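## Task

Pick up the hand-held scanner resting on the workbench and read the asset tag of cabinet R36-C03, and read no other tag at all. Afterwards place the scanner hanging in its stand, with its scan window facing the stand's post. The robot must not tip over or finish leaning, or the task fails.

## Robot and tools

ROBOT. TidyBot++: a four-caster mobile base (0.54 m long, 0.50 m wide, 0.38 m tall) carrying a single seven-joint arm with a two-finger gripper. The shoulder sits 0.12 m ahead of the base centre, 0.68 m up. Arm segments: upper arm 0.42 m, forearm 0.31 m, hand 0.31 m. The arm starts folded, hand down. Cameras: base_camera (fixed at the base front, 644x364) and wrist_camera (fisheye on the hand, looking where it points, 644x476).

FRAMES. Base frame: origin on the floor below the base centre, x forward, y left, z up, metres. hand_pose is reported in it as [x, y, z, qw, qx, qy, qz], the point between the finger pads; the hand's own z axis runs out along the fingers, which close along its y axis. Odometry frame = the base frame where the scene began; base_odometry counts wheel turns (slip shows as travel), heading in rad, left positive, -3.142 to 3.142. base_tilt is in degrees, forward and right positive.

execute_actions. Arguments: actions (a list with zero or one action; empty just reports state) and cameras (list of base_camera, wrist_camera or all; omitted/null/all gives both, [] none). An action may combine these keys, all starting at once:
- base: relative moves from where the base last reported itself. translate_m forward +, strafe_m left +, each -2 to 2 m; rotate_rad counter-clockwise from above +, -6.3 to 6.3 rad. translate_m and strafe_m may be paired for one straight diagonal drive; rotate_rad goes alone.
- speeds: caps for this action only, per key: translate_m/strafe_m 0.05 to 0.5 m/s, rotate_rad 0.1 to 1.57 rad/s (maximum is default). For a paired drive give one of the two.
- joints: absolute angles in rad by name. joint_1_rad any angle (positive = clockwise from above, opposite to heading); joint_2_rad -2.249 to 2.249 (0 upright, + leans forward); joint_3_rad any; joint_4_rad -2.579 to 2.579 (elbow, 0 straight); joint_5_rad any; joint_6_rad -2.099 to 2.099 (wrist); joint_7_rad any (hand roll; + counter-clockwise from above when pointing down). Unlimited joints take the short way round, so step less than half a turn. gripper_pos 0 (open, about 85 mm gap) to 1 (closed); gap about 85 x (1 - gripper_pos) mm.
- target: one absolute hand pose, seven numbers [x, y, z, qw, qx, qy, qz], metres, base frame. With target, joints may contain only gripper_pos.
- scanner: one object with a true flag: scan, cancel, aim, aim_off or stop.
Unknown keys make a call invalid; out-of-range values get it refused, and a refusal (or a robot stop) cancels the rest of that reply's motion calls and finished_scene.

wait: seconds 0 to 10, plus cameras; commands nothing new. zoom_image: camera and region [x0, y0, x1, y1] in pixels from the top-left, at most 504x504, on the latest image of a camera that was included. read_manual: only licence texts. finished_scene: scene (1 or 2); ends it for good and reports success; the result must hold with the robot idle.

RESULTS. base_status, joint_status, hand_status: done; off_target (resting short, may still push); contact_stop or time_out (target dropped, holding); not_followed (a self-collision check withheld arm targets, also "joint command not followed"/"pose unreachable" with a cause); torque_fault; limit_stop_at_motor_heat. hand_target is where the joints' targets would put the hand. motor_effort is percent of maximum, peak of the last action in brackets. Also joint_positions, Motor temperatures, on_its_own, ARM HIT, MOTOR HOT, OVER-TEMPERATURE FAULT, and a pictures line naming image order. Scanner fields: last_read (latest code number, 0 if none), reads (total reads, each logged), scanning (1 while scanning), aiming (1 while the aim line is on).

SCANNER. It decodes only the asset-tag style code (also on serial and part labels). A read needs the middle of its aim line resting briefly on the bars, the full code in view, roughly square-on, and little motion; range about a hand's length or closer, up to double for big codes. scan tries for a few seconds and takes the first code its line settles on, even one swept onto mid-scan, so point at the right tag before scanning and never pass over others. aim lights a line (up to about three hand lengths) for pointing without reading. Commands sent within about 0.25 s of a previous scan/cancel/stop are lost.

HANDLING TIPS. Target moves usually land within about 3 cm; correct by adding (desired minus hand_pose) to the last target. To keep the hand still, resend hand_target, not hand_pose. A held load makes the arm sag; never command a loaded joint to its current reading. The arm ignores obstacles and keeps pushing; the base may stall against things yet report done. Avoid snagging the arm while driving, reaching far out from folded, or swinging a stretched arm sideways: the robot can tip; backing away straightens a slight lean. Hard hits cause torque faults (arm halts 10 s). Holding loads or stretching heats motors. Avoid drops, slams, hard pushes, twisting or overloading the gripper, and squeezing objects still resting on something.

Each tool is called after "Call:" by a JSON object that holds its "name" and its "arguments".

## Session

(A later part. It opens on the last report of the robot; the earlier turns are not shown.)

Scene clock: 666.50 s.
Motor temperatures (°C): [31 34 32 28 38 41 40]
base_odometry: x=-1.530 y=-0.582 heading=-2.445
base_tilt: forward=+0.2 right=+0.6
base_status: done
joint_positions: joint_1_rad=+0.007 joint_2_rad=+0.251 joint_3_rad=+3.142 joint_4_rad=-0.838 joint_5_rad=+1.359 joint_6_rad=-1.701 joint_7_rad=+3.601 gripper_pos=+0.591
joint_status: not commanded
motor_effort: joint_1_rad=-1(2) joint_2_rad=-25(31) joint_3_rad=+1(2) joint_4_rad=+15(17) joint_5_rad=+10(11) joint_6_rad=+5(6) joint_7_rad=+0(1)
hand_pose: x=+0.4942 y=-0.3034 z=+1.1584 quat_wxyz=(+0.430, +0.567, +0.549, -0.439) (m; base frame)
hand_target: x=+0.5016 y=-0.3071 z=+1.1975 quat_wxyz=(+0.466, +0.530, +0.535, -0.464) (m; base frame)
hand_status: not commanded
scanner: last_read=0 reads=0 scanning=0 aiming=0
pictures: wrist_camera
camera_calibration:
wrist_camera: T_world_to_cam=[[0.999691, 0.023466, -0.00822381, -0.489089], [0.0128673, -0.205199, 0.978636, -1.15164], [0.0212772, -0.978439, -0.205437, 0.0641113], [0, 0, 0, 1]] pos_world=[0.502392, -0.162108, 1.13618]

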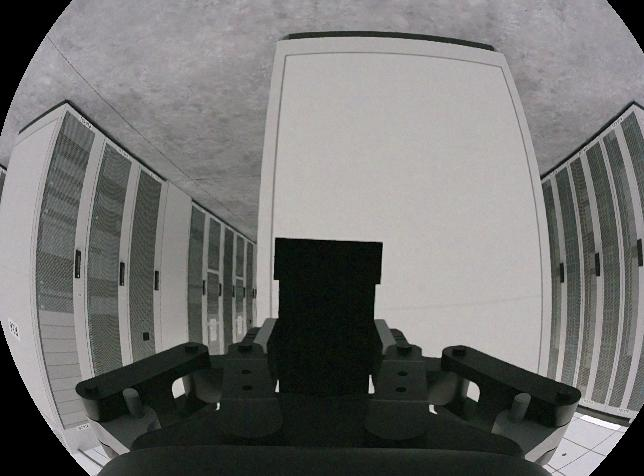

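Call:
{"name": "execute_actions", "arguments": {"actions": [{"base": {"rotate_rad": 3.142}, "joints": {"joint_5_rad": 1.50}}], "cameras": []}}

Call:
{"name": "execute_actions", "arguments": {"actions": [{"base": {"translate_m": 0.30, "strafe_m": 1.85}}], "cameras": ["base_camera", "wrist_camera"]}}

Scene clock: 707.03 s.
Motor temperatures (°C): [31 34 32 28 38 41 40]
base_odometry: x=-1.530 y=-0.582 heading=+0.697
base_tilt: forward=+0.2 right=+0.7
base_status: done
joint_positions: joint_1_rad=-0.001 joint_2_rad=+0.265 joint_3_rad=+3.139 joint_4_rad=-0.836 joint_5_rad=+1.417 joint_6_rad=-1.697 joint_7_rad=+3.601 gripper_pos=+0.591
joint_status: all done
motor_effort: joint_1_rad=+0(4) joint_2_rad=-26(31) joint_3_rad=+1(3) joint_4_rad=+16(17) joint_5_rad=+10(11) joint_6_rad=+5(6) joint_7_rad=+0(1)
hand_pose: x=+0.4969 y=-0.3031 z=+1.1699 quat_wxyz=(+0.439, +0.556, +0.536, -0.459) (m; base frame)
hand_target: x=+0.4942 y=-0.3086 z=+1.2111 quat_wxyz=(+0.472, +0.526, +0.519, -0.482) (m; base frame)
hand_status: not commanded
scanner: last_read=0 reads=0 scanning=0 aiming=0
pictures: none
No camera images: "cameras" was empty.

Scene clock: 712.13 s.
Motor temperatures (°C): [31 34 32 28 38 41 40]
base_odometry: x=-2.489 y=+1.028 heading=+0.698
base_tilt: forward=+0.2 right=+0.7
base_status: done
joint_positions: joint_1_rad=-0.001 joint_2_rad=+0.264 joint_3_rad=+3.139 joint_4_rad=-0.836 joint_5_rad=+1.417 joint_6_rad=-1.697 joint_7_rad=+3.601 gripper_pos=+0.591
joint_status: not commanded
motor_effort: joint_1_rad=-1(3) joint_2_rad=-26(26) joint_3_rad=+1(3) joint_4_rad=+16(16) joint_5_rad=+10(11) joint_6_rad=+5(6) joint_7_rad=+0(1)
hand_pose: x=+0.4964 y=-0.3033 z=+1.1701 quat_wxyz=(+0.439, +0.557, +0.535, -0.459) (m; base frame)
hand_target: x=+0.4942 y=-0.3086 z=+1.2111 quat_wxyz=(+0.472, +0.526, +0.519, -0.482) (m; base frame)
hand_status: not commanded
scanner: last_read=0 reads=0 scanning=0 aiming=0
pictures: base_camera, wrist_camera
camera_calibration:
wrist_camera: T_world_to_cam=[[0.999761, 0.00941452, -0.019755, -0.481934], [0.0209657, -0.153352, 0.987949, -1.16229], [0.0062716, -0.988127, -0.153513, 0.0103252], [0, 0, 0, 1]] pos_world=[0.506122, -0.163499, 1.14035]

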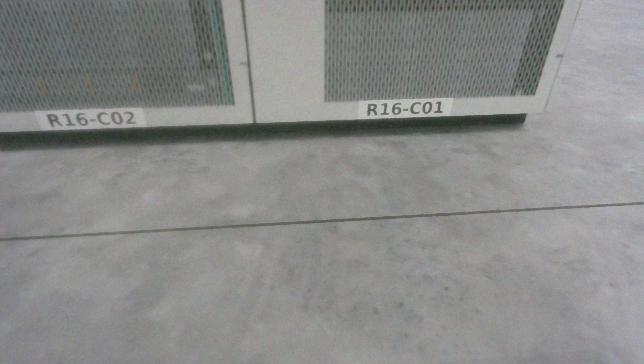

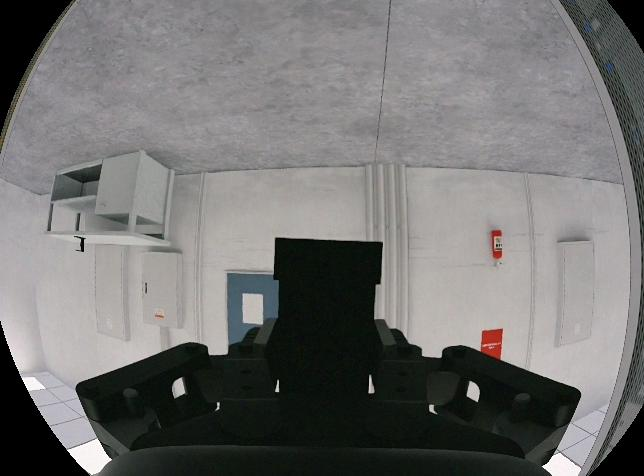

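Call:
{"name": "execute_actions", "arguments": {"actions": [{"base": {"rotate_rad": 0.055}, "joints": {"joint_1_rad": -3.1}}], "cameras": ["wrist_camera"]}}

Call:
{"name": "zoom_image", "arguments": {"camera": "wrist_camera", "region": [150, 60, 500, 400]}}

Scene clock: 779.23 s.
Motor temperatures (°C): [31 34 32 28 38 41 40]
base_odometry: x=-2.489 y=+1.028 heading=+0.753
base_tilt: forward=+0.2 right=+0.7
base_status: done
joint_positions: joint_1_rad=-3.087 joint_2_rad=+0.263 joint_3_rad=+3.139 joint_4_rad=-0.836 joint_5_rad=+1.417 joint_6_rad=-1.697 joint_7_rad=+3.601 gripper_pos=+0.591
joint_status: all done
motor_effort: joint_1_rad=-1(3) joint_2_rad=-26(29) joint_3_rad=+1(2) joint_4_rad=+16(17) joint_5_rad=+10(11) joint_6_rad=+5(6) joint_7_rad=+0(1)
hand_pose: x=-0.2407 y=+0.3237 z=+1.1703 quat_wxyz=(+0.471, -0.520, +0.571, +0.426) (m; base frame)
hand_target: x=-0.2431 y=+0.3239 z=+1.2111 quat_wxyz=(+0.491, -0.508, +0.536, +0.462) (m; base frame)
hand_status: not commanded
scanner: last_read=0 reads=0 scanning=0 aiming=0
pictures: wrist_camera
camera_calibration:
wrist_camera: T_world_to_cam=[[-0.998751, 0.0460908, -0.019289, -0.244416], [-0.0119618, 0.154258, 0.987958, -1.15839], [0.0485112, 0.986955, -0.153514, 0.00529995], [0, 0, 0, 1]] pos_world=[-0.258224, 0.184725, 1.14054]

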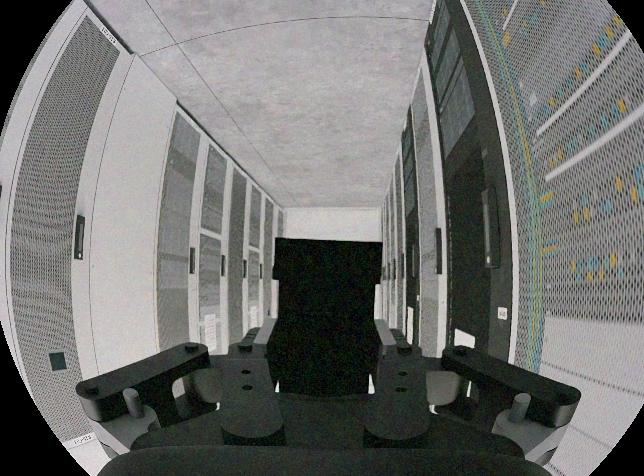

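Scaled by 1.440.

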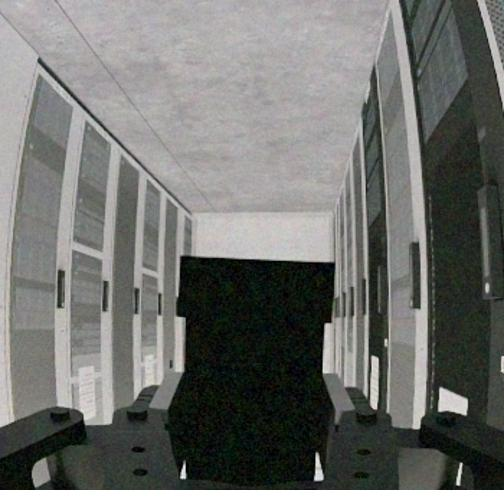

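Call:
{"name": "zoom_image", "arguments": {"camera": "wrist_camera", "region": [260, 170, 400, 250]}}

Call:
{"name": "zoom_image", "arguments": {"camera": "wrist_camera", "region": [400, 0, 480, 80]}}

Call:
{"name": "zoom_image", "arguments": {"camera": "wrist_camera", "region": [60, 0, 200, 120]}}

Scaled by 3.600.

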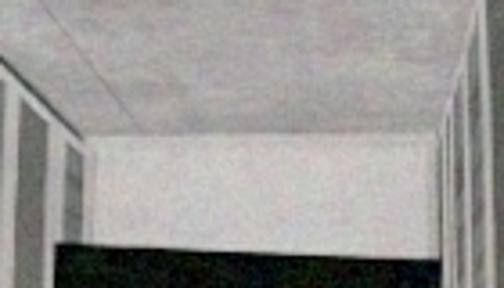

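Scaled by 6.300.

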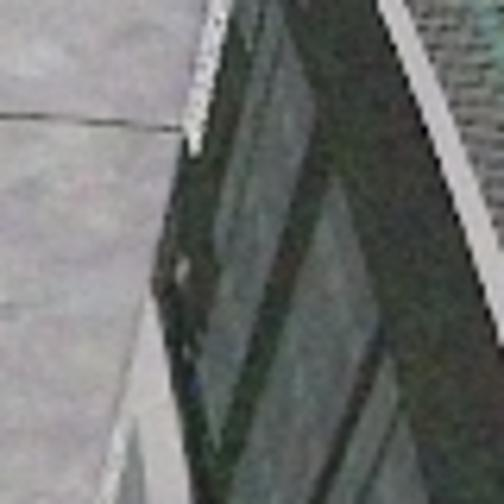

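Scaled by 3.600.

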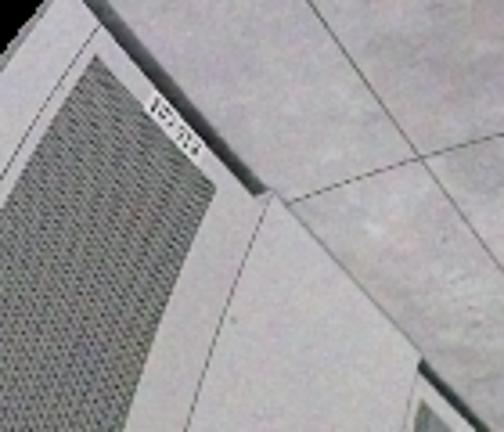

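Call:
{"name": "zoom_image", "arguments": {"camera": "wrist_camera", "region": [440, 280, 520, 360]}}

Call:
{"name": "zoom_image", "arguments": {"camera": "wrist_camera", "region": [0, 150, 120, 450]}}

Call:
{"name": "zoom_image", "arguments": {"camera": "wrist_camera", "region": [420, 0, 644, 300]}}

Scaled by 6.300.

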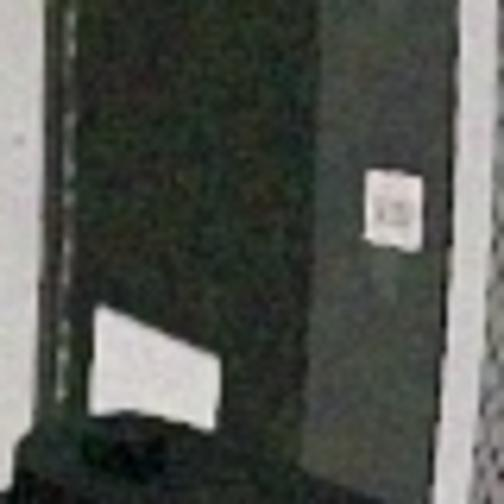

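Scaled by 1.680.

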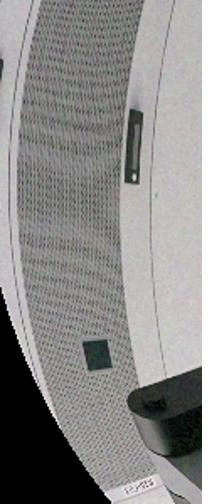

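Scaled by 1.680.

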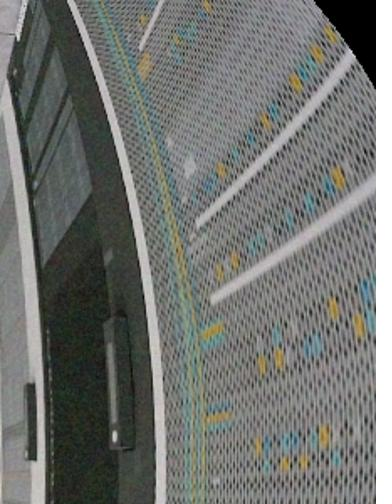

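Call:
{"name": "zoom_image", "arguments": {"camera": "wrist_camera", "region": [424, 0, 444, 25]}}

Call:
{"name": "zoom_image", "arguments": {"camera": "wrist_camera", "region": [90, 20, 120, 50]}}

Scaled by 20.160.

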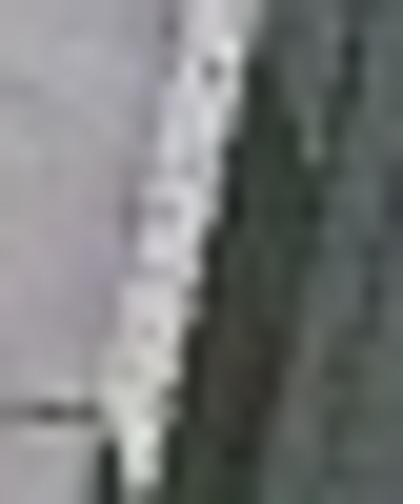

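Scaled by 16.800.

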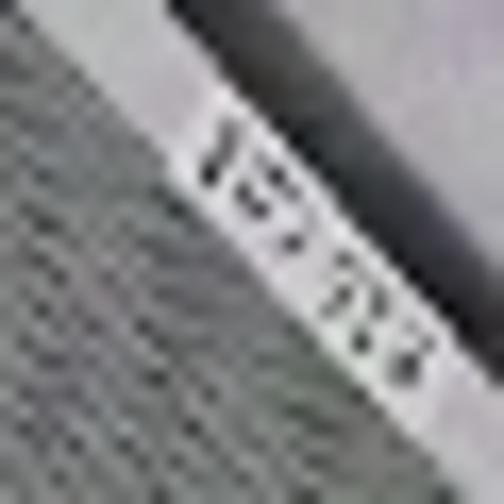

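Call:
{"name": "wait", "arguments": {"seconds": 0, "cameras": ["base_camera"]}}

Call:
{"name": "zoom_image", "arguments": {"camera": "base_camera", "region": [0, 90, 160, 150]}}

Call:
{"name": "zoom_image", "arguments": {"camera": "base_camera", "region": [340, 80, 500, 140]}}

Scene clock: 876.30 s.
Motor temperatures (°C): [31 35 32 28 39 41 40]
base_odometry: x=-2.489 y=+1.028 heading=+0.753
base_tilt: forward=+0.2 right=+0.6
base_status: done
joint_positions: joint_1_rad=-3.087 joint_2_rad=+0.263 joint_3_rad=+3.139 joint_4_rad=-0.836 joint_5_rad=+1.417 joint_6_rad=-1.697 joint_7_rad=+3.601 gripper_pos=+0.591
joint_status: all done
motor_effort: joint_1_rad=+0(3) joint_2_rad=-26(29) joint_3_rad=+1(2) joint_4_rad=+16(17) joint_5_rad=+10(11) joint_6_rad=+5(6) joint_7_rad=+0(1)
hand_pose: x=-0.2407 y=+0.3237 z=+1.1703 quat_wxyz=(+0.471, -0.520, +0.571, +0.426) (m; base frame)
hand_target: x=-0.2431 y=+0.3239 z=+1.2111 quat_wxyz=(+0.491, -0.508, +0.536, +0.462) (m; base frame)
hand_status: not commanded
scanner: last_read=0 reads=0 scanning=0 aiming=0
pictures: base_camera

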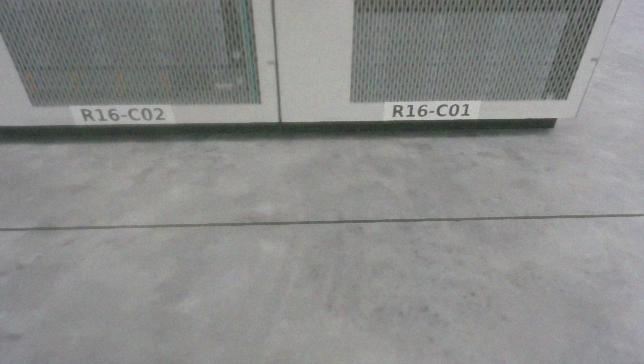

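Scaled by 3.150.

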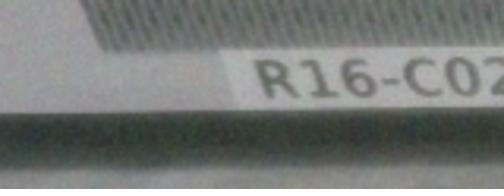

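Scaled by 3.150.

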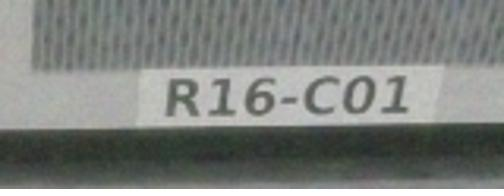

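Call:
{"name": "zoom_image", "arguments": {"camera": "wrist_camera", "region": [170, 95, 210, 135]}}

Call:
{"name": "zoom_image", "arguments": {"camera": "wrist_camera", "region": [200, 120, 260, 180]}}

Call:
{"name": "zoom_image", "arguments": {"camera": "wrist_camera", "region": [380, 100, 450, 200]}}

This scene's latest camera images include none from wrist_camera. They are from: base_camera. wrist_camera's image comes with the result of a call that names it in "cameras".

This scene's latest camera images include none from wrist_camera. They are from: base_camera. wrist_camera's image comes with the result of a call that names it in "cameras".

This scene's latest camera images include none from wrist_camera. They are from: base_camera. wrist_camera's image comes with the result of a call that names it in "cameras".

Call:
{"name": "wait", "arguments": {"seconds": 0, "cameras": ["wrist_camera", "base_camera"]}}

Call:
{"name": "zoom_image", "arguments": {"camera": "wrist_camera", "region": [170, 95, 210, 135]}}

Call:
{"name": "zoom_image", "arguments": {"camera": "wrist_camera", "region": [200, 120, 260, 180]}}

Call:
{"name": "zoom_image", "arguments": {"camera": "wrist_camera", "region": [380, 100, 450, 200]}}

Scene clock: 905.40 s.
Motor temperatures (°C): [31 35 32 28 39 41 40]
base_odometry: x=-2.489 y=+1.028 heading=+0.753
base_tilt: forward=+0.2 right=+0.7
base_status: done
joint_positions: joint_1_rad=-3.087 joint_2_rad=+0.263 joint_3_rad=+3.139 joint_4_rad=-0.836 joint_5_rad=+1.417 joint_6_rad=-1.697 joint_7_rad=+3.601 gripper_pos=+0.591
joint_status: all done
motor_effort: joint_1_rad=-1(3) joint_2_rad=-26(29) joint_3_rad=+0(2) joint_4_rad=+16(17) joint_5_rad=+10(11) joint_6_rad=+5(6) joint_7_rad=+0(1)
hand_pose: x=-0.2407 y=+0.3237 z=+1.1703 quat_wxyz=(+0.471, -0.520, +0.571, +0.426) (m; base frame)
hand_target: x=-0.2431 y=+0.3239 z=+1.2111 quat_wxyz=(+0.491, -0.508, +0.536, +0.462) (m; base frame)
hand_status: not commanded
scanner: last_read=0 reads=0 scanning=0 aiming=0
pictures: base_camera, wrist_camera
camera_calibration:
wrist_camera: T_world_to_cam=[[-0.998751, 0.0460907, -0.0192901, -0.244415], [-0.0119629, 0.154258, 0.987958, -1.15839], [0.0485114, 0.986955, -0.153514, 0.00530018], [0, 0, 0, 1]] pos_world=[-0.258224, 0.184725, 1.14054]

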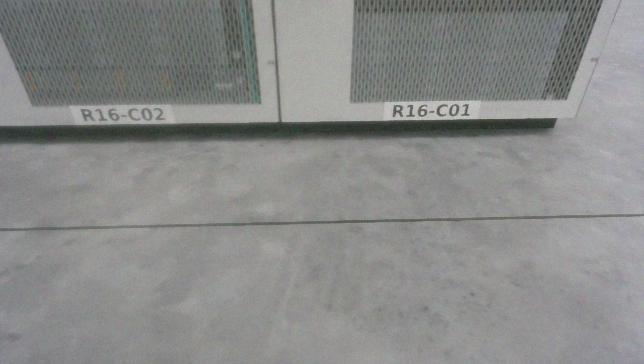

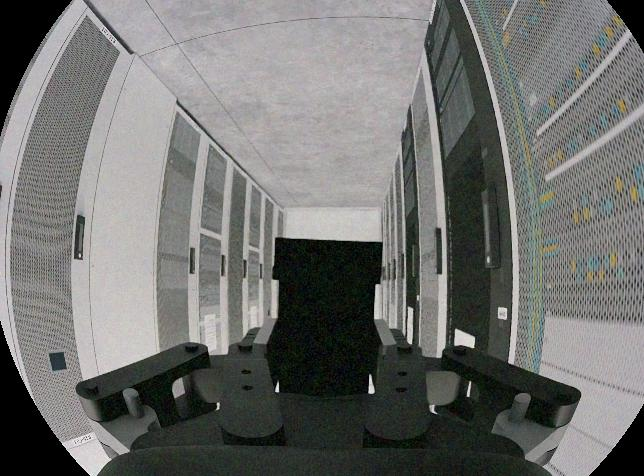

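Scaled by 12.600.

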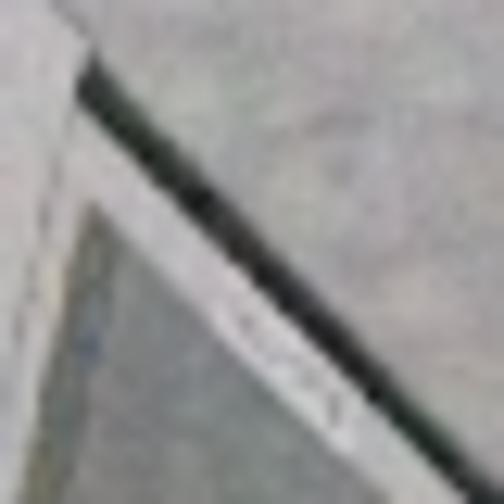

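Scaled by 8.400.

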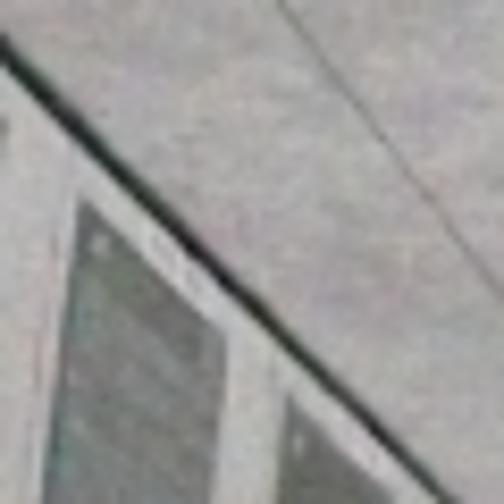

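Scaled by 5.040.

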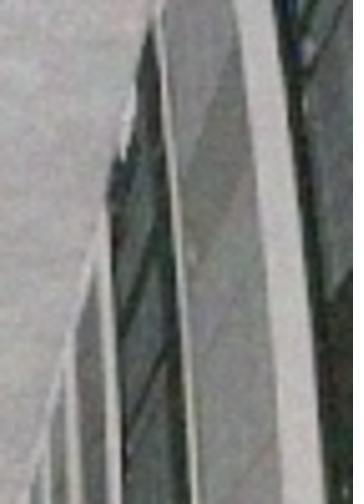

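Call:
{"name": "execute_actions", "arguments": {"actions": [{"joints": {"joint_5_rad": 0.95}}], "cameras": ["wrist_camera"]}}

Call:
{"name": "zoom_image", "arguments": {"camera": "wrist_camera", "region": [420, 80, 644, 300]}}

Call:
{"name": "zoom_image", "arguments": {"camera": "wrist_camera", "region": [0, 80, 260, 300]}}

Scene clock: 978.20 s.
Motor temperatures (°C): [31 35 32 28 39 41 40]
base_odometry: x=-2.489 y=+1.028 heading=+0.753
base_tilt: forward=+0.2 right=+0.7
base_status: not commanded
joint_positions: joint_1_rad=-3.090 joint_2_rad=+0.257 joint_3_rad=+3.139 joint_4_rad=-0.834 joint_5_rad=+0.991 joint_6_rad=-1.697 joint_7_rad=+3.601 gripper_pos=+0.591
joint_status: all done
motor_effort: joint_1_rad=+0(2) joint_2_rad=-26(29) joint_3_rad=+0(2) joint_4_rad=+17(19) joint_5_rad=+9(11) joint_6_rad=+5(5) joint_7_rad=+0(0)
hand_pose: x=-0.2966 y=+0.2784 z=+1.0654 quat_wxyz=(+0.313, -0.646, +0.594, +0.363) (m; base frame)
hand_target: x=-0.3211 y=+0.2696 z=+1.0716 quat_wxyz=(+0.287, -0.671, +0.565, +0.385) (m; base frame)
hand_status: not commanded
scanner: last_read=0 reads=0 scanning=0 aiming=0
pictures: wrist_camera
camera_calibration:
wrist_camera: T_world_to_cam=[[-0.988023, -0.151473, 0.029444, -0.293935], [-0.0513814, 0.502871, 0.862833, -1.02388], [-0.145502, 0.850986, -0.504631, 0.391023], [0, 0, 0, 1]] pos_world=[-0.286128, 0.1376, 1.08941]

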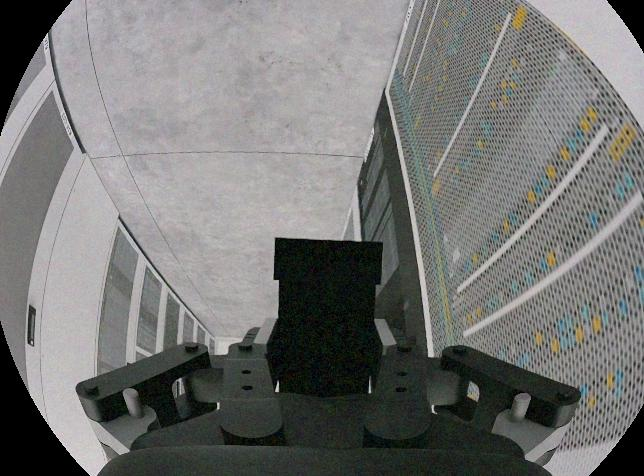

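Scaled by 2.250.

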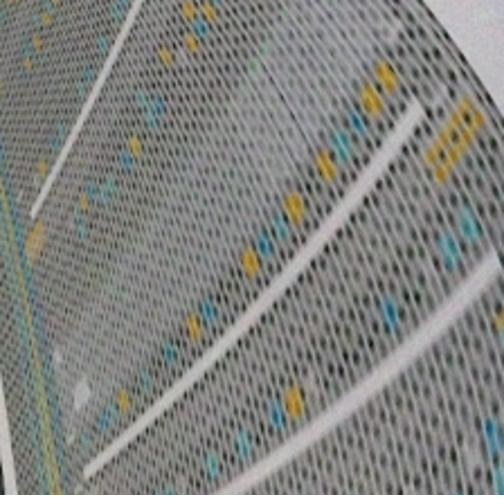

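Scaled by 1.938.

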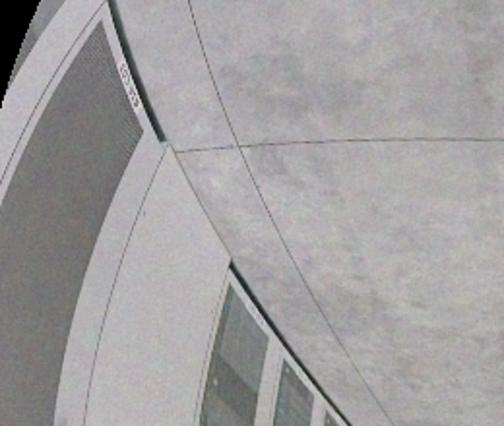

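Call:
{"name": "zoom_image", "arguments": {"camera": "wrist_camera", "region": [385, 0, 425, 50]}}

Call:
{"name": "zoom_image", "arguments": {"camera": "wrist_camera", "region": [350, 110, 390, 170]}}

Call:
{"name": "zoom_image", "arguments": {"camera": "wrist_camera", "region": [50, 95, 90, 145]}}

Scaled by 10.080.

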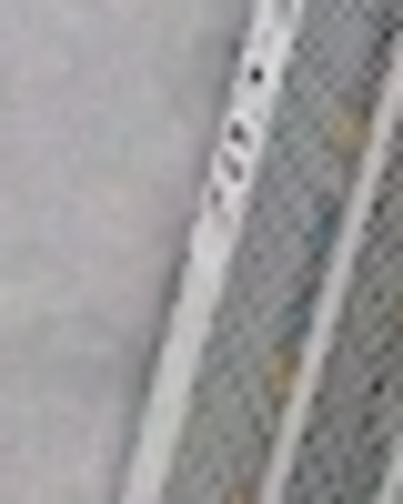

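Scaled by 8.400.

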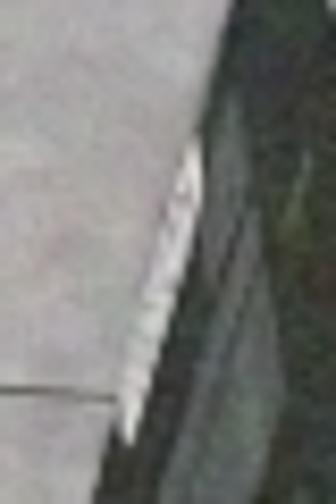

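Scaled by 10.080.

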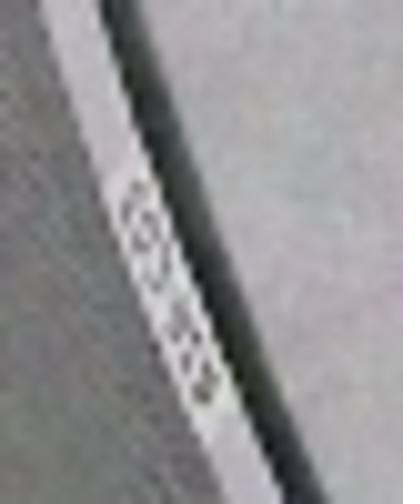

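Call:
{"name": "execute_actions", "arguments": {"actions": [{"base": {"translate_m": 0.28}}], "cameras": ["wrist_camera"]}}

Call:
{"name": "zoom_image", "arguments": {"camera": "wrist_camera", "region": [380, 0, 460, 100]}}

Call:
{"name": "zoom_image", "arguments": {"camera": "wrist_camera", "region": [350, 90, 430, 190]}}

Scene clock: 1021.03 s.
Motor temperatures (°C): [31 35 32 28 38 41 40]
base_odometry: x=-2.285 y=+1.220 heading=+0.753
base_tilt: forward=+0.1 right=+0.7
base_status: done
joint_positions: joint_1_rad=-3.090 joint_2_rad=+0.248 joint_3_rad=+3.139 joint_4_rad=-0.834 joint_5_rad=+0.991 joint_6_rad=-1.697 joint_7_rad=+3.601 gripper_pos=+0.591
joint_status: not commanded
motor_effort: joint_1_rad=+0(2) joint_2_rad=-26(32) joint_3_rad=+1(1) joint_4_rad=+17(18) joint_5_rad=+9(10) joint_6_rad=+5(6) joint_7_rad=+0(1)
hand_pose: x=-0.2934 y=+0.2781 z=+1.0692 quat_wxyz=(+0.310, -0.645, +0.595, +0.366) (m; base frame)
hand_target: x=-0.3211 y=+0.2696 z=+1.0716 quat_wxyz=(+0.287, -0.671, +0.565, +0.385) (m; base frame)
hand_status: not commanded
scanner: last_read=0 reads=0 scanning=0 aiming=0
pictures: wrist_camera
camera_calibration:
wrist_camera: T_world_to_cam=[[-0.98765, -0.151937, 0.0382309, -0.300002], [-0.0438767, 0.502484, 0.863472, -1.02521], [-0.150404, 0.851131, -0.502945, 0.390401], [0, 0, 0, 1]] pos_world=[-0.282561, 0.137286, 1.09306]

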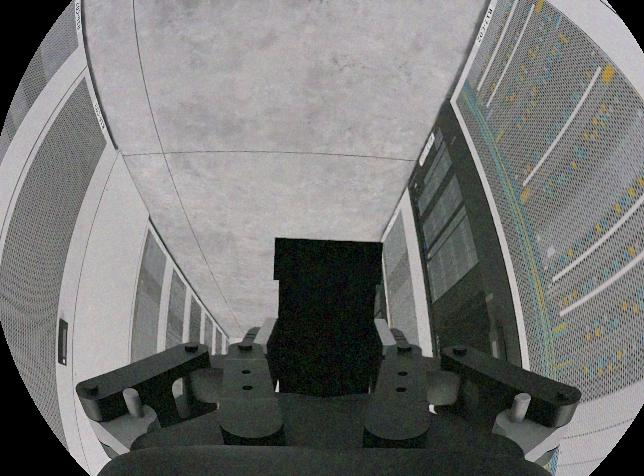

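Scaled by 5.040.

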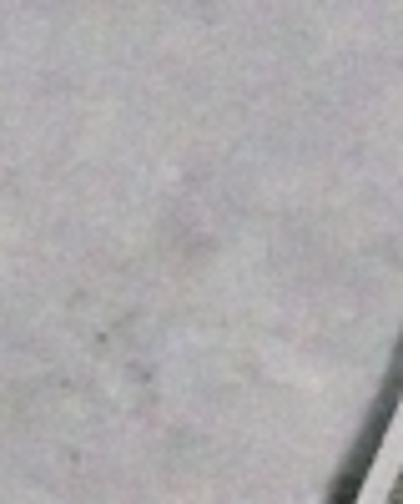

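Scaled by 5.040.

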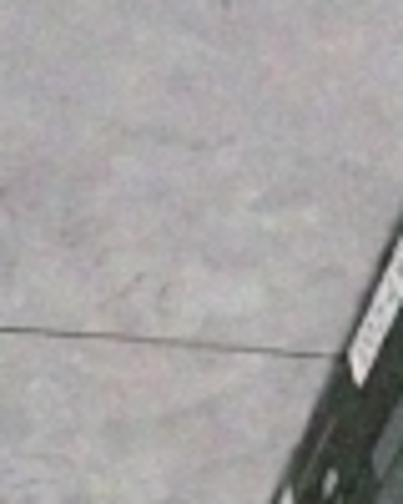

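Call:
{"name": "zoom_image", "arguments": {"camera": "wrist_camera", "region": [460, 0, 510, 60]}}

Call:
{"name": "zoom_image", "arguments": {"camera": "wrist_camera", "region": [405, 125, 450, 180]}}

Call:
{"name": "zoom_image", "arguments": {"camera": "wrist_camera", "region": [130, 210, 170, 250]}}

Scaled by 8.400.

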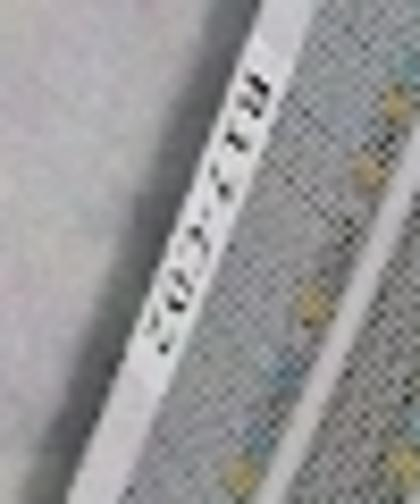

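Scaled by 9.164.

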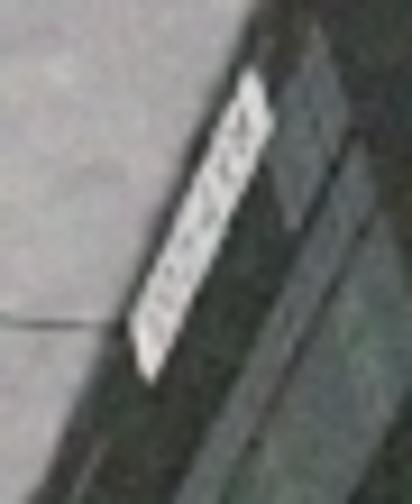

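Scaled by 12.600.

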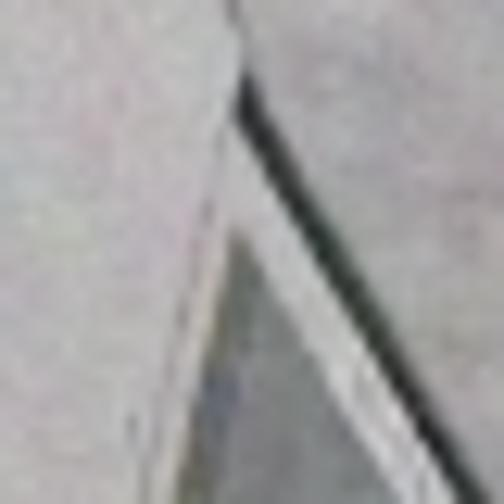

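Call:
{"name": "zoom_image", "arguments": {"camera": "wrist_camera", "region": [145, 215, 205, 285]}}

Call:
{"name": "zoom_image", "arguments": {"camera": "wrist_camera", "region": [60, 0, 110, 60]}}

Scaled by 7.200.

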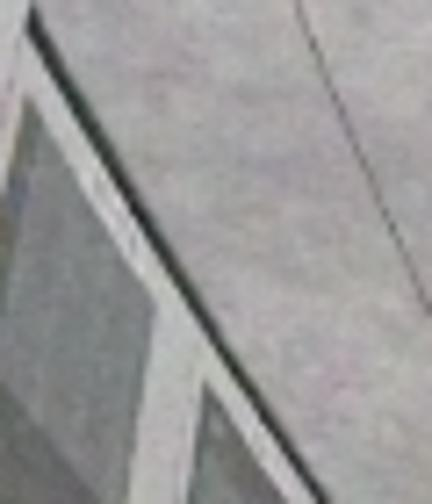

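Scaled by 8.400.

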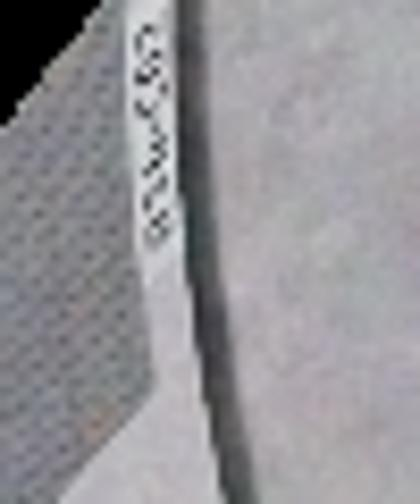

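Call:
{"name": "execute_actions", "arguments": {"actions": [{"base": {"strafe_m": -1.95}, "joints": {"joint_1_rad": -3.7, "joint_5_rad": 1.5}}], "cameras": ["wrist_camera"]}}

Call:
{"name": "zoom_image", "arguments": {"camera": "wrist_camera", "region": [420, 100, 644, 400]}}

Call:
{"name": "zoom_image", "arguments": {"camera": "wrist_camera", "region": [0, 100, 270, 400]}}

Scene clock: 1069.47 s.
Motor temperatures (°C): [31 34 32 28 38 41 40]
base_odometry: x=-0.951 y=-0.203 heading=+0.753
base_tilt: forward=+0.1 right=+0.7
base_status: done
joint_positions: joint_1_rad=-3.693 joint_2_rad=+0.249 joint_3_rad=+3.140 joint_4_rad=-0.834 joint_5_rad=+1.405 joint_6_rad=-1.697 joint_7_rad=+3.601 gripper_pos=+0.591
joint_status: all done
motor_effort: joint_1_rad=+0(4) joint_2_rad=-25(27) joint_3_rad=+1(2) joint_4_rad=+16(17) joint_5_rad=+10(11) joint_6_rad=+5(6) joint_7_rad=+0(1)
hand_pose: x=-0.3560 y=+0.0635 z=+1.1731 quat_wxyz=(+0.313, -0.668, +0.395, +0.548) (m; base frame)
hand_target: x=-0.3627 y=+0.0629 z=+1.2111 quat_wxyz=(+0.333, -0.643, +0.362, +0.586) (m; base frame)
hand_status: not commanded
scanner: last_read=0 reads=0 scanning=0 aiming=0
pictures: wrist_camera
camera_calibration:
wrist_camera: T_world_to_cam=[[-0.844086, -0.536202, -0.00243595, -0.275236], [-0.0899097, 0.137054, 0.986475, -1.14729], [-0.528616, 0.832889, -0.163895, 0.0846855], [0, 0, 0, 1]] pos_world=[-0.29071, -0.0608745, 1.14499]

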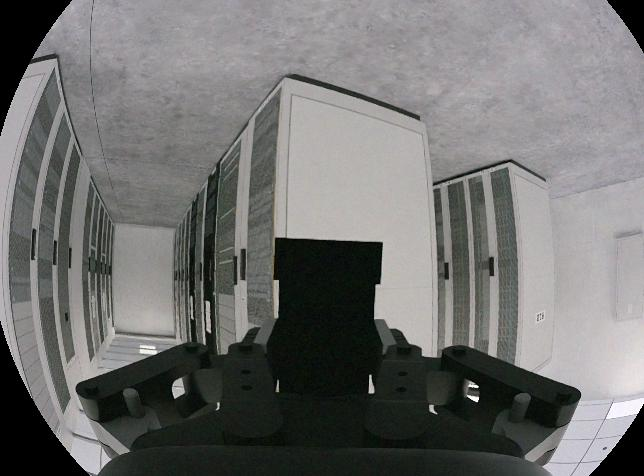

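Scaled by 1.680.

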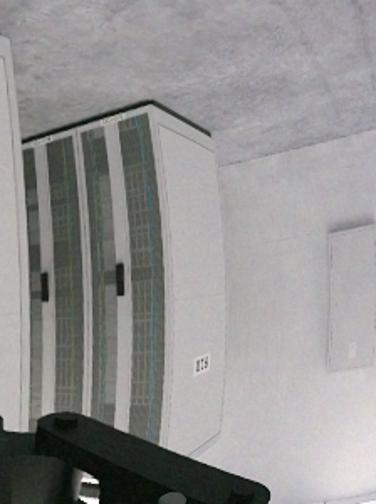

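Scaled by 1.680.

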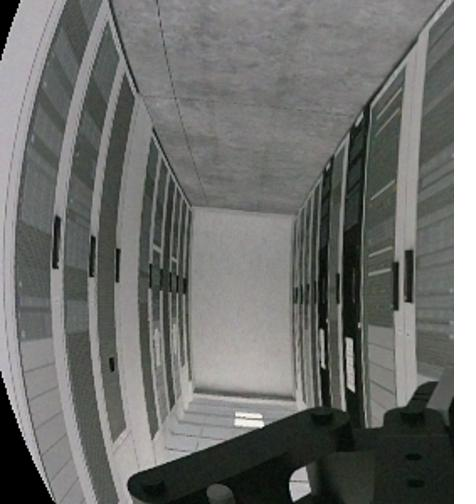

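Call:
{"name": "zoom_image", "arguments": {"camera": "wrist_camera", "region": [525, 300, 555, 335]}}

Call:
{"name": "zoom_image", "arguments": {"camera": "wrist_camera", "region": [430, 160, 500, 200]}}

Scaled by 14.400.

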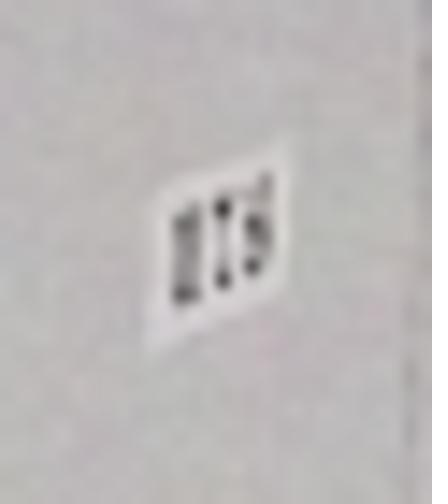

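Scaled by 7.200.

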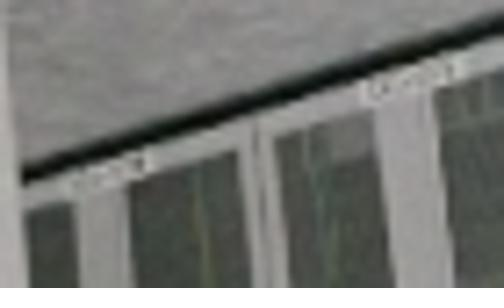

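Call:
{"name": "execute_actions", "arguments": {"actions": [{"base": {"translate_m": 1.5}, "joints": {"joint_1_rad": -1.9}}], "cameras": ["wrist_camera", "base_camera"]}}

Call:
{"name": "zoom_image", "arguments": {"camera": "wrist_camera", "region": [0, 100, 270, 400]}}

Call:
{"name": "zoom_image", "arguments": {"camera": "wrist_camera", "region": [380, 100, 644, 400]}}

Scene clock: 1103.00 s.
Motor temperatures (°C): [31 34 32 28 38 41 40]
base_odometry: x=+0.144 y=+0.823 heading=+0.753
base_tilt: forward=+0.2 right=+0.7
base_status: done
joint_positions: joint_1_rad=-1.906 joint_2_rad=+0.257 joint_3_rad=+3.140 joint_4_rad=-0.834 joint_5_rad=+1.407 joint_6_rad=-1.697 joint_7_rad=+3.601 gripper_pos=+0.591
joint_status: all done
motor_effort: joint_1_rad=-1(3) joint_2_rad=-25(29) joint_3_rad=+0(2) joint_4_rad=+15(17) joint_5_rad=+10(11) joint_6_rad=+5(6) joint_7_rad=+0(1)
hand_pose: x=+0.2817 y=+0.4541 z=+1.1705 quat_wxyz=(+0.624, -0.114, +0.767, +0.096) (m; base frame)
hand_target: x=+0.2897 y=+0.4549 z=+1.2111 quat_wxyz=(+0.666, -0.116, +0.729, +0.104) (m; base frame)
hand_status: not commanded
scanner: last_read=0 reads=0 scanning=0 aiming=0
pictures: base_camera, wrist_camera
camera_calibration:
wrist_camera: T_world_to_cam=[[-0.341991, 0.93964, -0.0108889, -0.329218], [0.148895, 0.0656256, 0.986673, -1.17596], [0.927832, 0.335812, -0.162351, -0.0903464], [0, 0, 0, 1]] pos_world=[0.14633, 0.416859, 1.14204]

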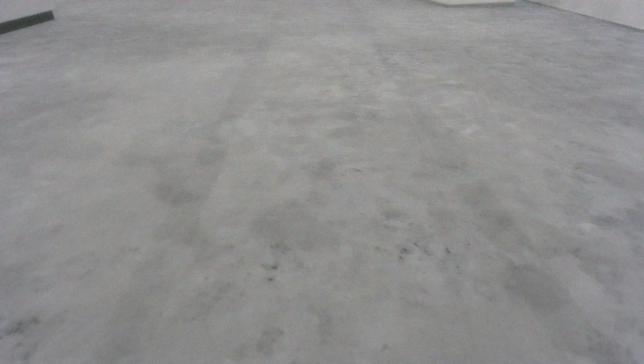

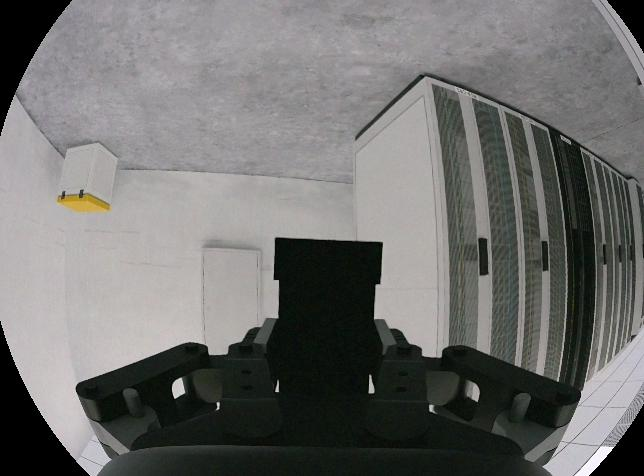

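Scaled by 1.680.

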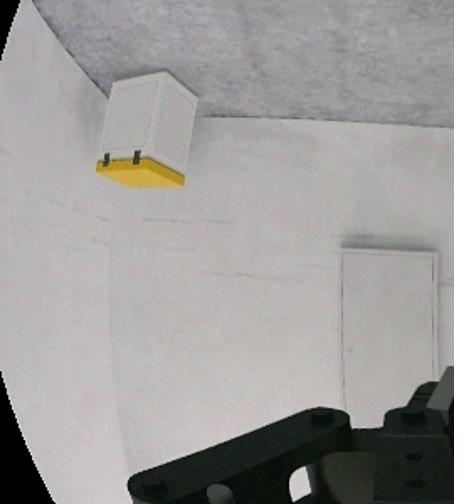

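Scaled by 1.680.

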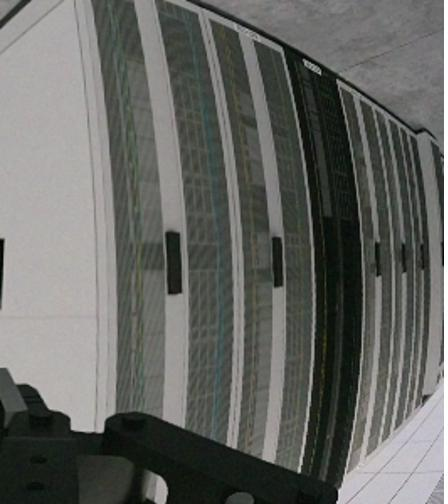

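Call:
{"name": "zoom_image", "arguments": {"camera": "wrist_camera", "region": [440, 70, 500, 120]}}

Call:
{"name": "zoom_image", "arguments": {"camera": "wrist_camera", "region": [545, 115, 605, 165]}}

Call:
{"name": "zoom_image", "arguments": {"camera": "wrist_camera", "region": [584, 140, 644, 300]}}

Scaled by 8.400.

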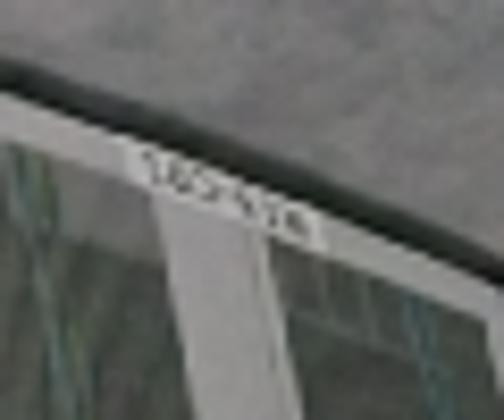

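Scaled by 8.400.

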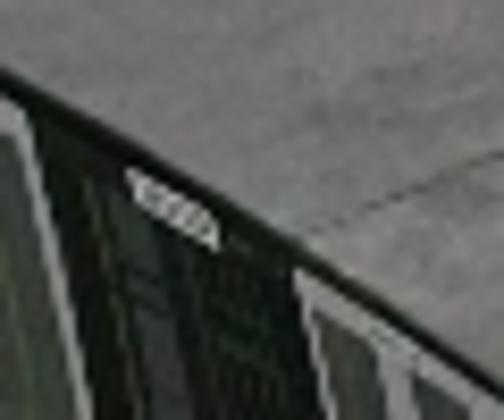

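Scaled by 3.150.

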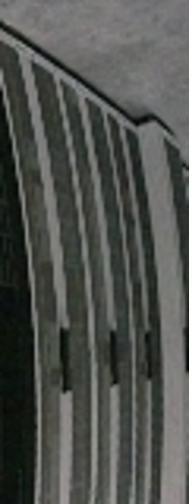

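Call:
{"name": "execute_actions", "arguments": {"actions": [{"joints": {"joint_1_rad": -1.6, "joint_5_rad": 1.85}}], "cameras": ["wrist_camera"]}}

Call:
{"name": "zoom_image", "arguments": {"camera": "wrist_camera", "region": [390, 180, 540, 330]}}

Scene clock: 1141.93 s.
Motor temperatures (°C): [31 34 32 28 39 41 40]
base_odometry: x=+0.144 y=+0.823 heading=+0.753
base_tilt: forward=+0.2 right=+0.7
base_status: not commanded
joint_positions: joint_1_rad=-1.613 joint_2_rad=+0.256 joint_3_rad=+3.140 joint_4_rad=-0.834 joint_5_rad=+1.753 joint_6_rad=-1.697 joint_7_rad=+3.601 gripper_pos=+0.591
joint_status: joint_5_rad off_target (ended at +1.753, target +1.850); the others done
motor_effort: joint_1_rad=+0(2) joint_2_rad=-24(26) joint_3_rad=+1(2) joint_4_rad=+14(16) joint_5_rad=+10(13) joint_6_rad=+6(6) joint_7_rad=+0(1)
hand_pose: x=+0.4075 y=+0.3375 z=+1.2654 quat_wxyz=(+0.741, +0.066, +0.667, -0.041) (m; base frame)
hand_target: x=+0.4070 y=+0.3324 z=+1.3056 quat_wxyz=(+0.777, +0.058, +0.625, -0.051) (m; base frame)
hand_status: not commanded
scanner: last_read=0 reads=0 scanning=0 aiming=0
pictures: wrist_camera
camera_calibration:
wrist_camera: T_world_to_cam=[[0.105504, 0.994347, 0.0119202, -0.405351], [-0.142904, 0.00329784, 0.989731, -1.14464], [0.984097, -0.106125, 0.142444, -0.412004], [0, 0, 0, 1]] pos_world=[0.284644, 0.363111, 1.19641]

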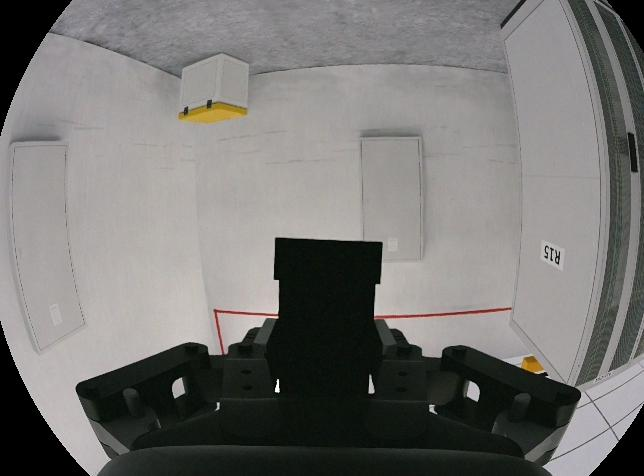

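Scaled by 3.360.

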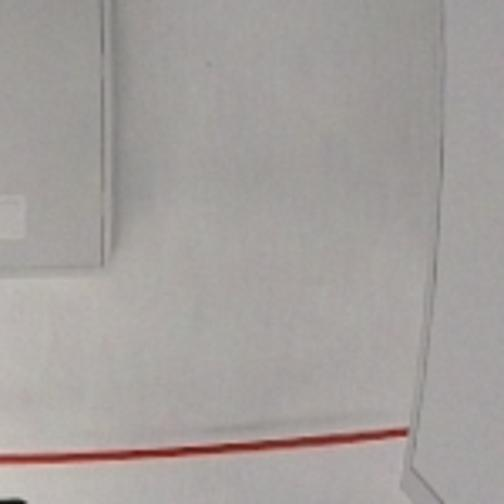

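Call:
{"name": "execute_actions", "arguments": {"actions": [{"base": {"translate_m": 1.05}, "joints": {"joint_1_rad": -3.1, "joint_5_rad": 1.5}}], "cameras": ["wrist_camera"]}}

Call:
{"name": "zoom_image", "arguments": {"camera": "wrist_camera", "region": [100, 60, 280, 330]}}

Call:
{"name": "zoom_image", "arguments": {"camera": "wrist_camera", "region": [380, 60, 560, 330]}}

Scene clock: 1200.70 s.
Motor temperatures (°C): [31 34 32 28 39 41 40]
base_odometry: x=+0.910 y=+1.541 heading=+0.753
base_tilt: forward=+0.1 right=+0.7
base_status: done
joint_positions: joint_1_rad=-3.084 joint_2_rad=+0.251 joint_3_rad=+3.139 joint_4_rad=-0.834 joint_5_rad=+1.556 joint_6_rad=-1.697 joint_7_rad=+3.601 gripper_pos=+0.591
joint_status: all done
motor_effort: joint_1_rad=+0(3) joint_2_rad=-25(27) joint_3_rad=+1(2) joint_4_rad=+16(16) joint_5_rad=+10(12) joint_6_rad=+6(6) joint_7_rad=+0(1)
hand_pose: x=-0.2131 y=+0.3270 z=+1.2136 quat_wxyz=(+0.514, -0.468, +0.563, +0.447) (m; base frame)
hand_target: x=-0.2431 y=+0.3239 z=+1.2111 quat_wxyz=(+0.491, -0.508, +0.536, +0.462) (m; base frame)
hand_status: not commanded
scanner: last_read=0 reads=0 scanning=0 aiming=0
pictures: wrist_camera
camera_calibration:
wrist_camera: T_world_to_cam=[[-0.993479, 0.11401, -0.000991016, -0.259472], [0.00256353, 0.0310266, 0.999515, -1.17192], [0.113986, 0.992995, -0.0311165, -0.129215], [0, 0, 0, 1]] pos_world=[-0.240048, 0.194252, 1.16707]

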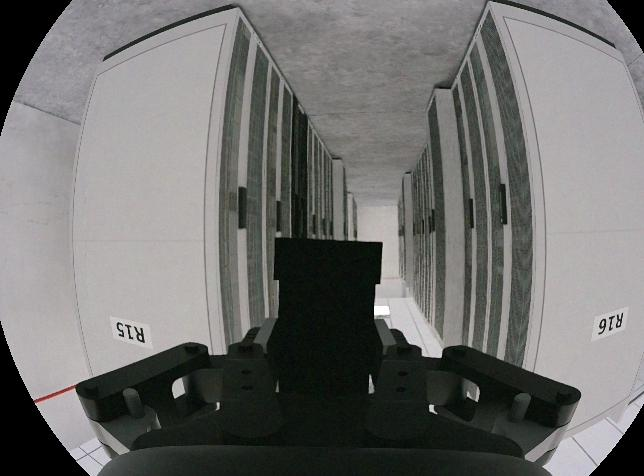

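Scaled by 1.867.

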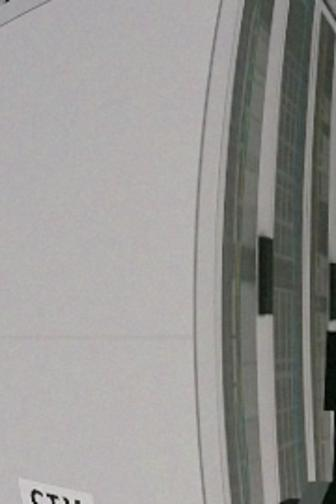

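Scaled by 1.867.

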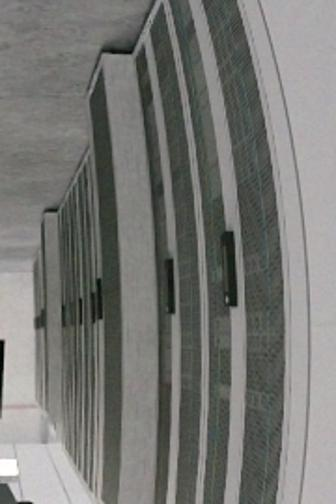

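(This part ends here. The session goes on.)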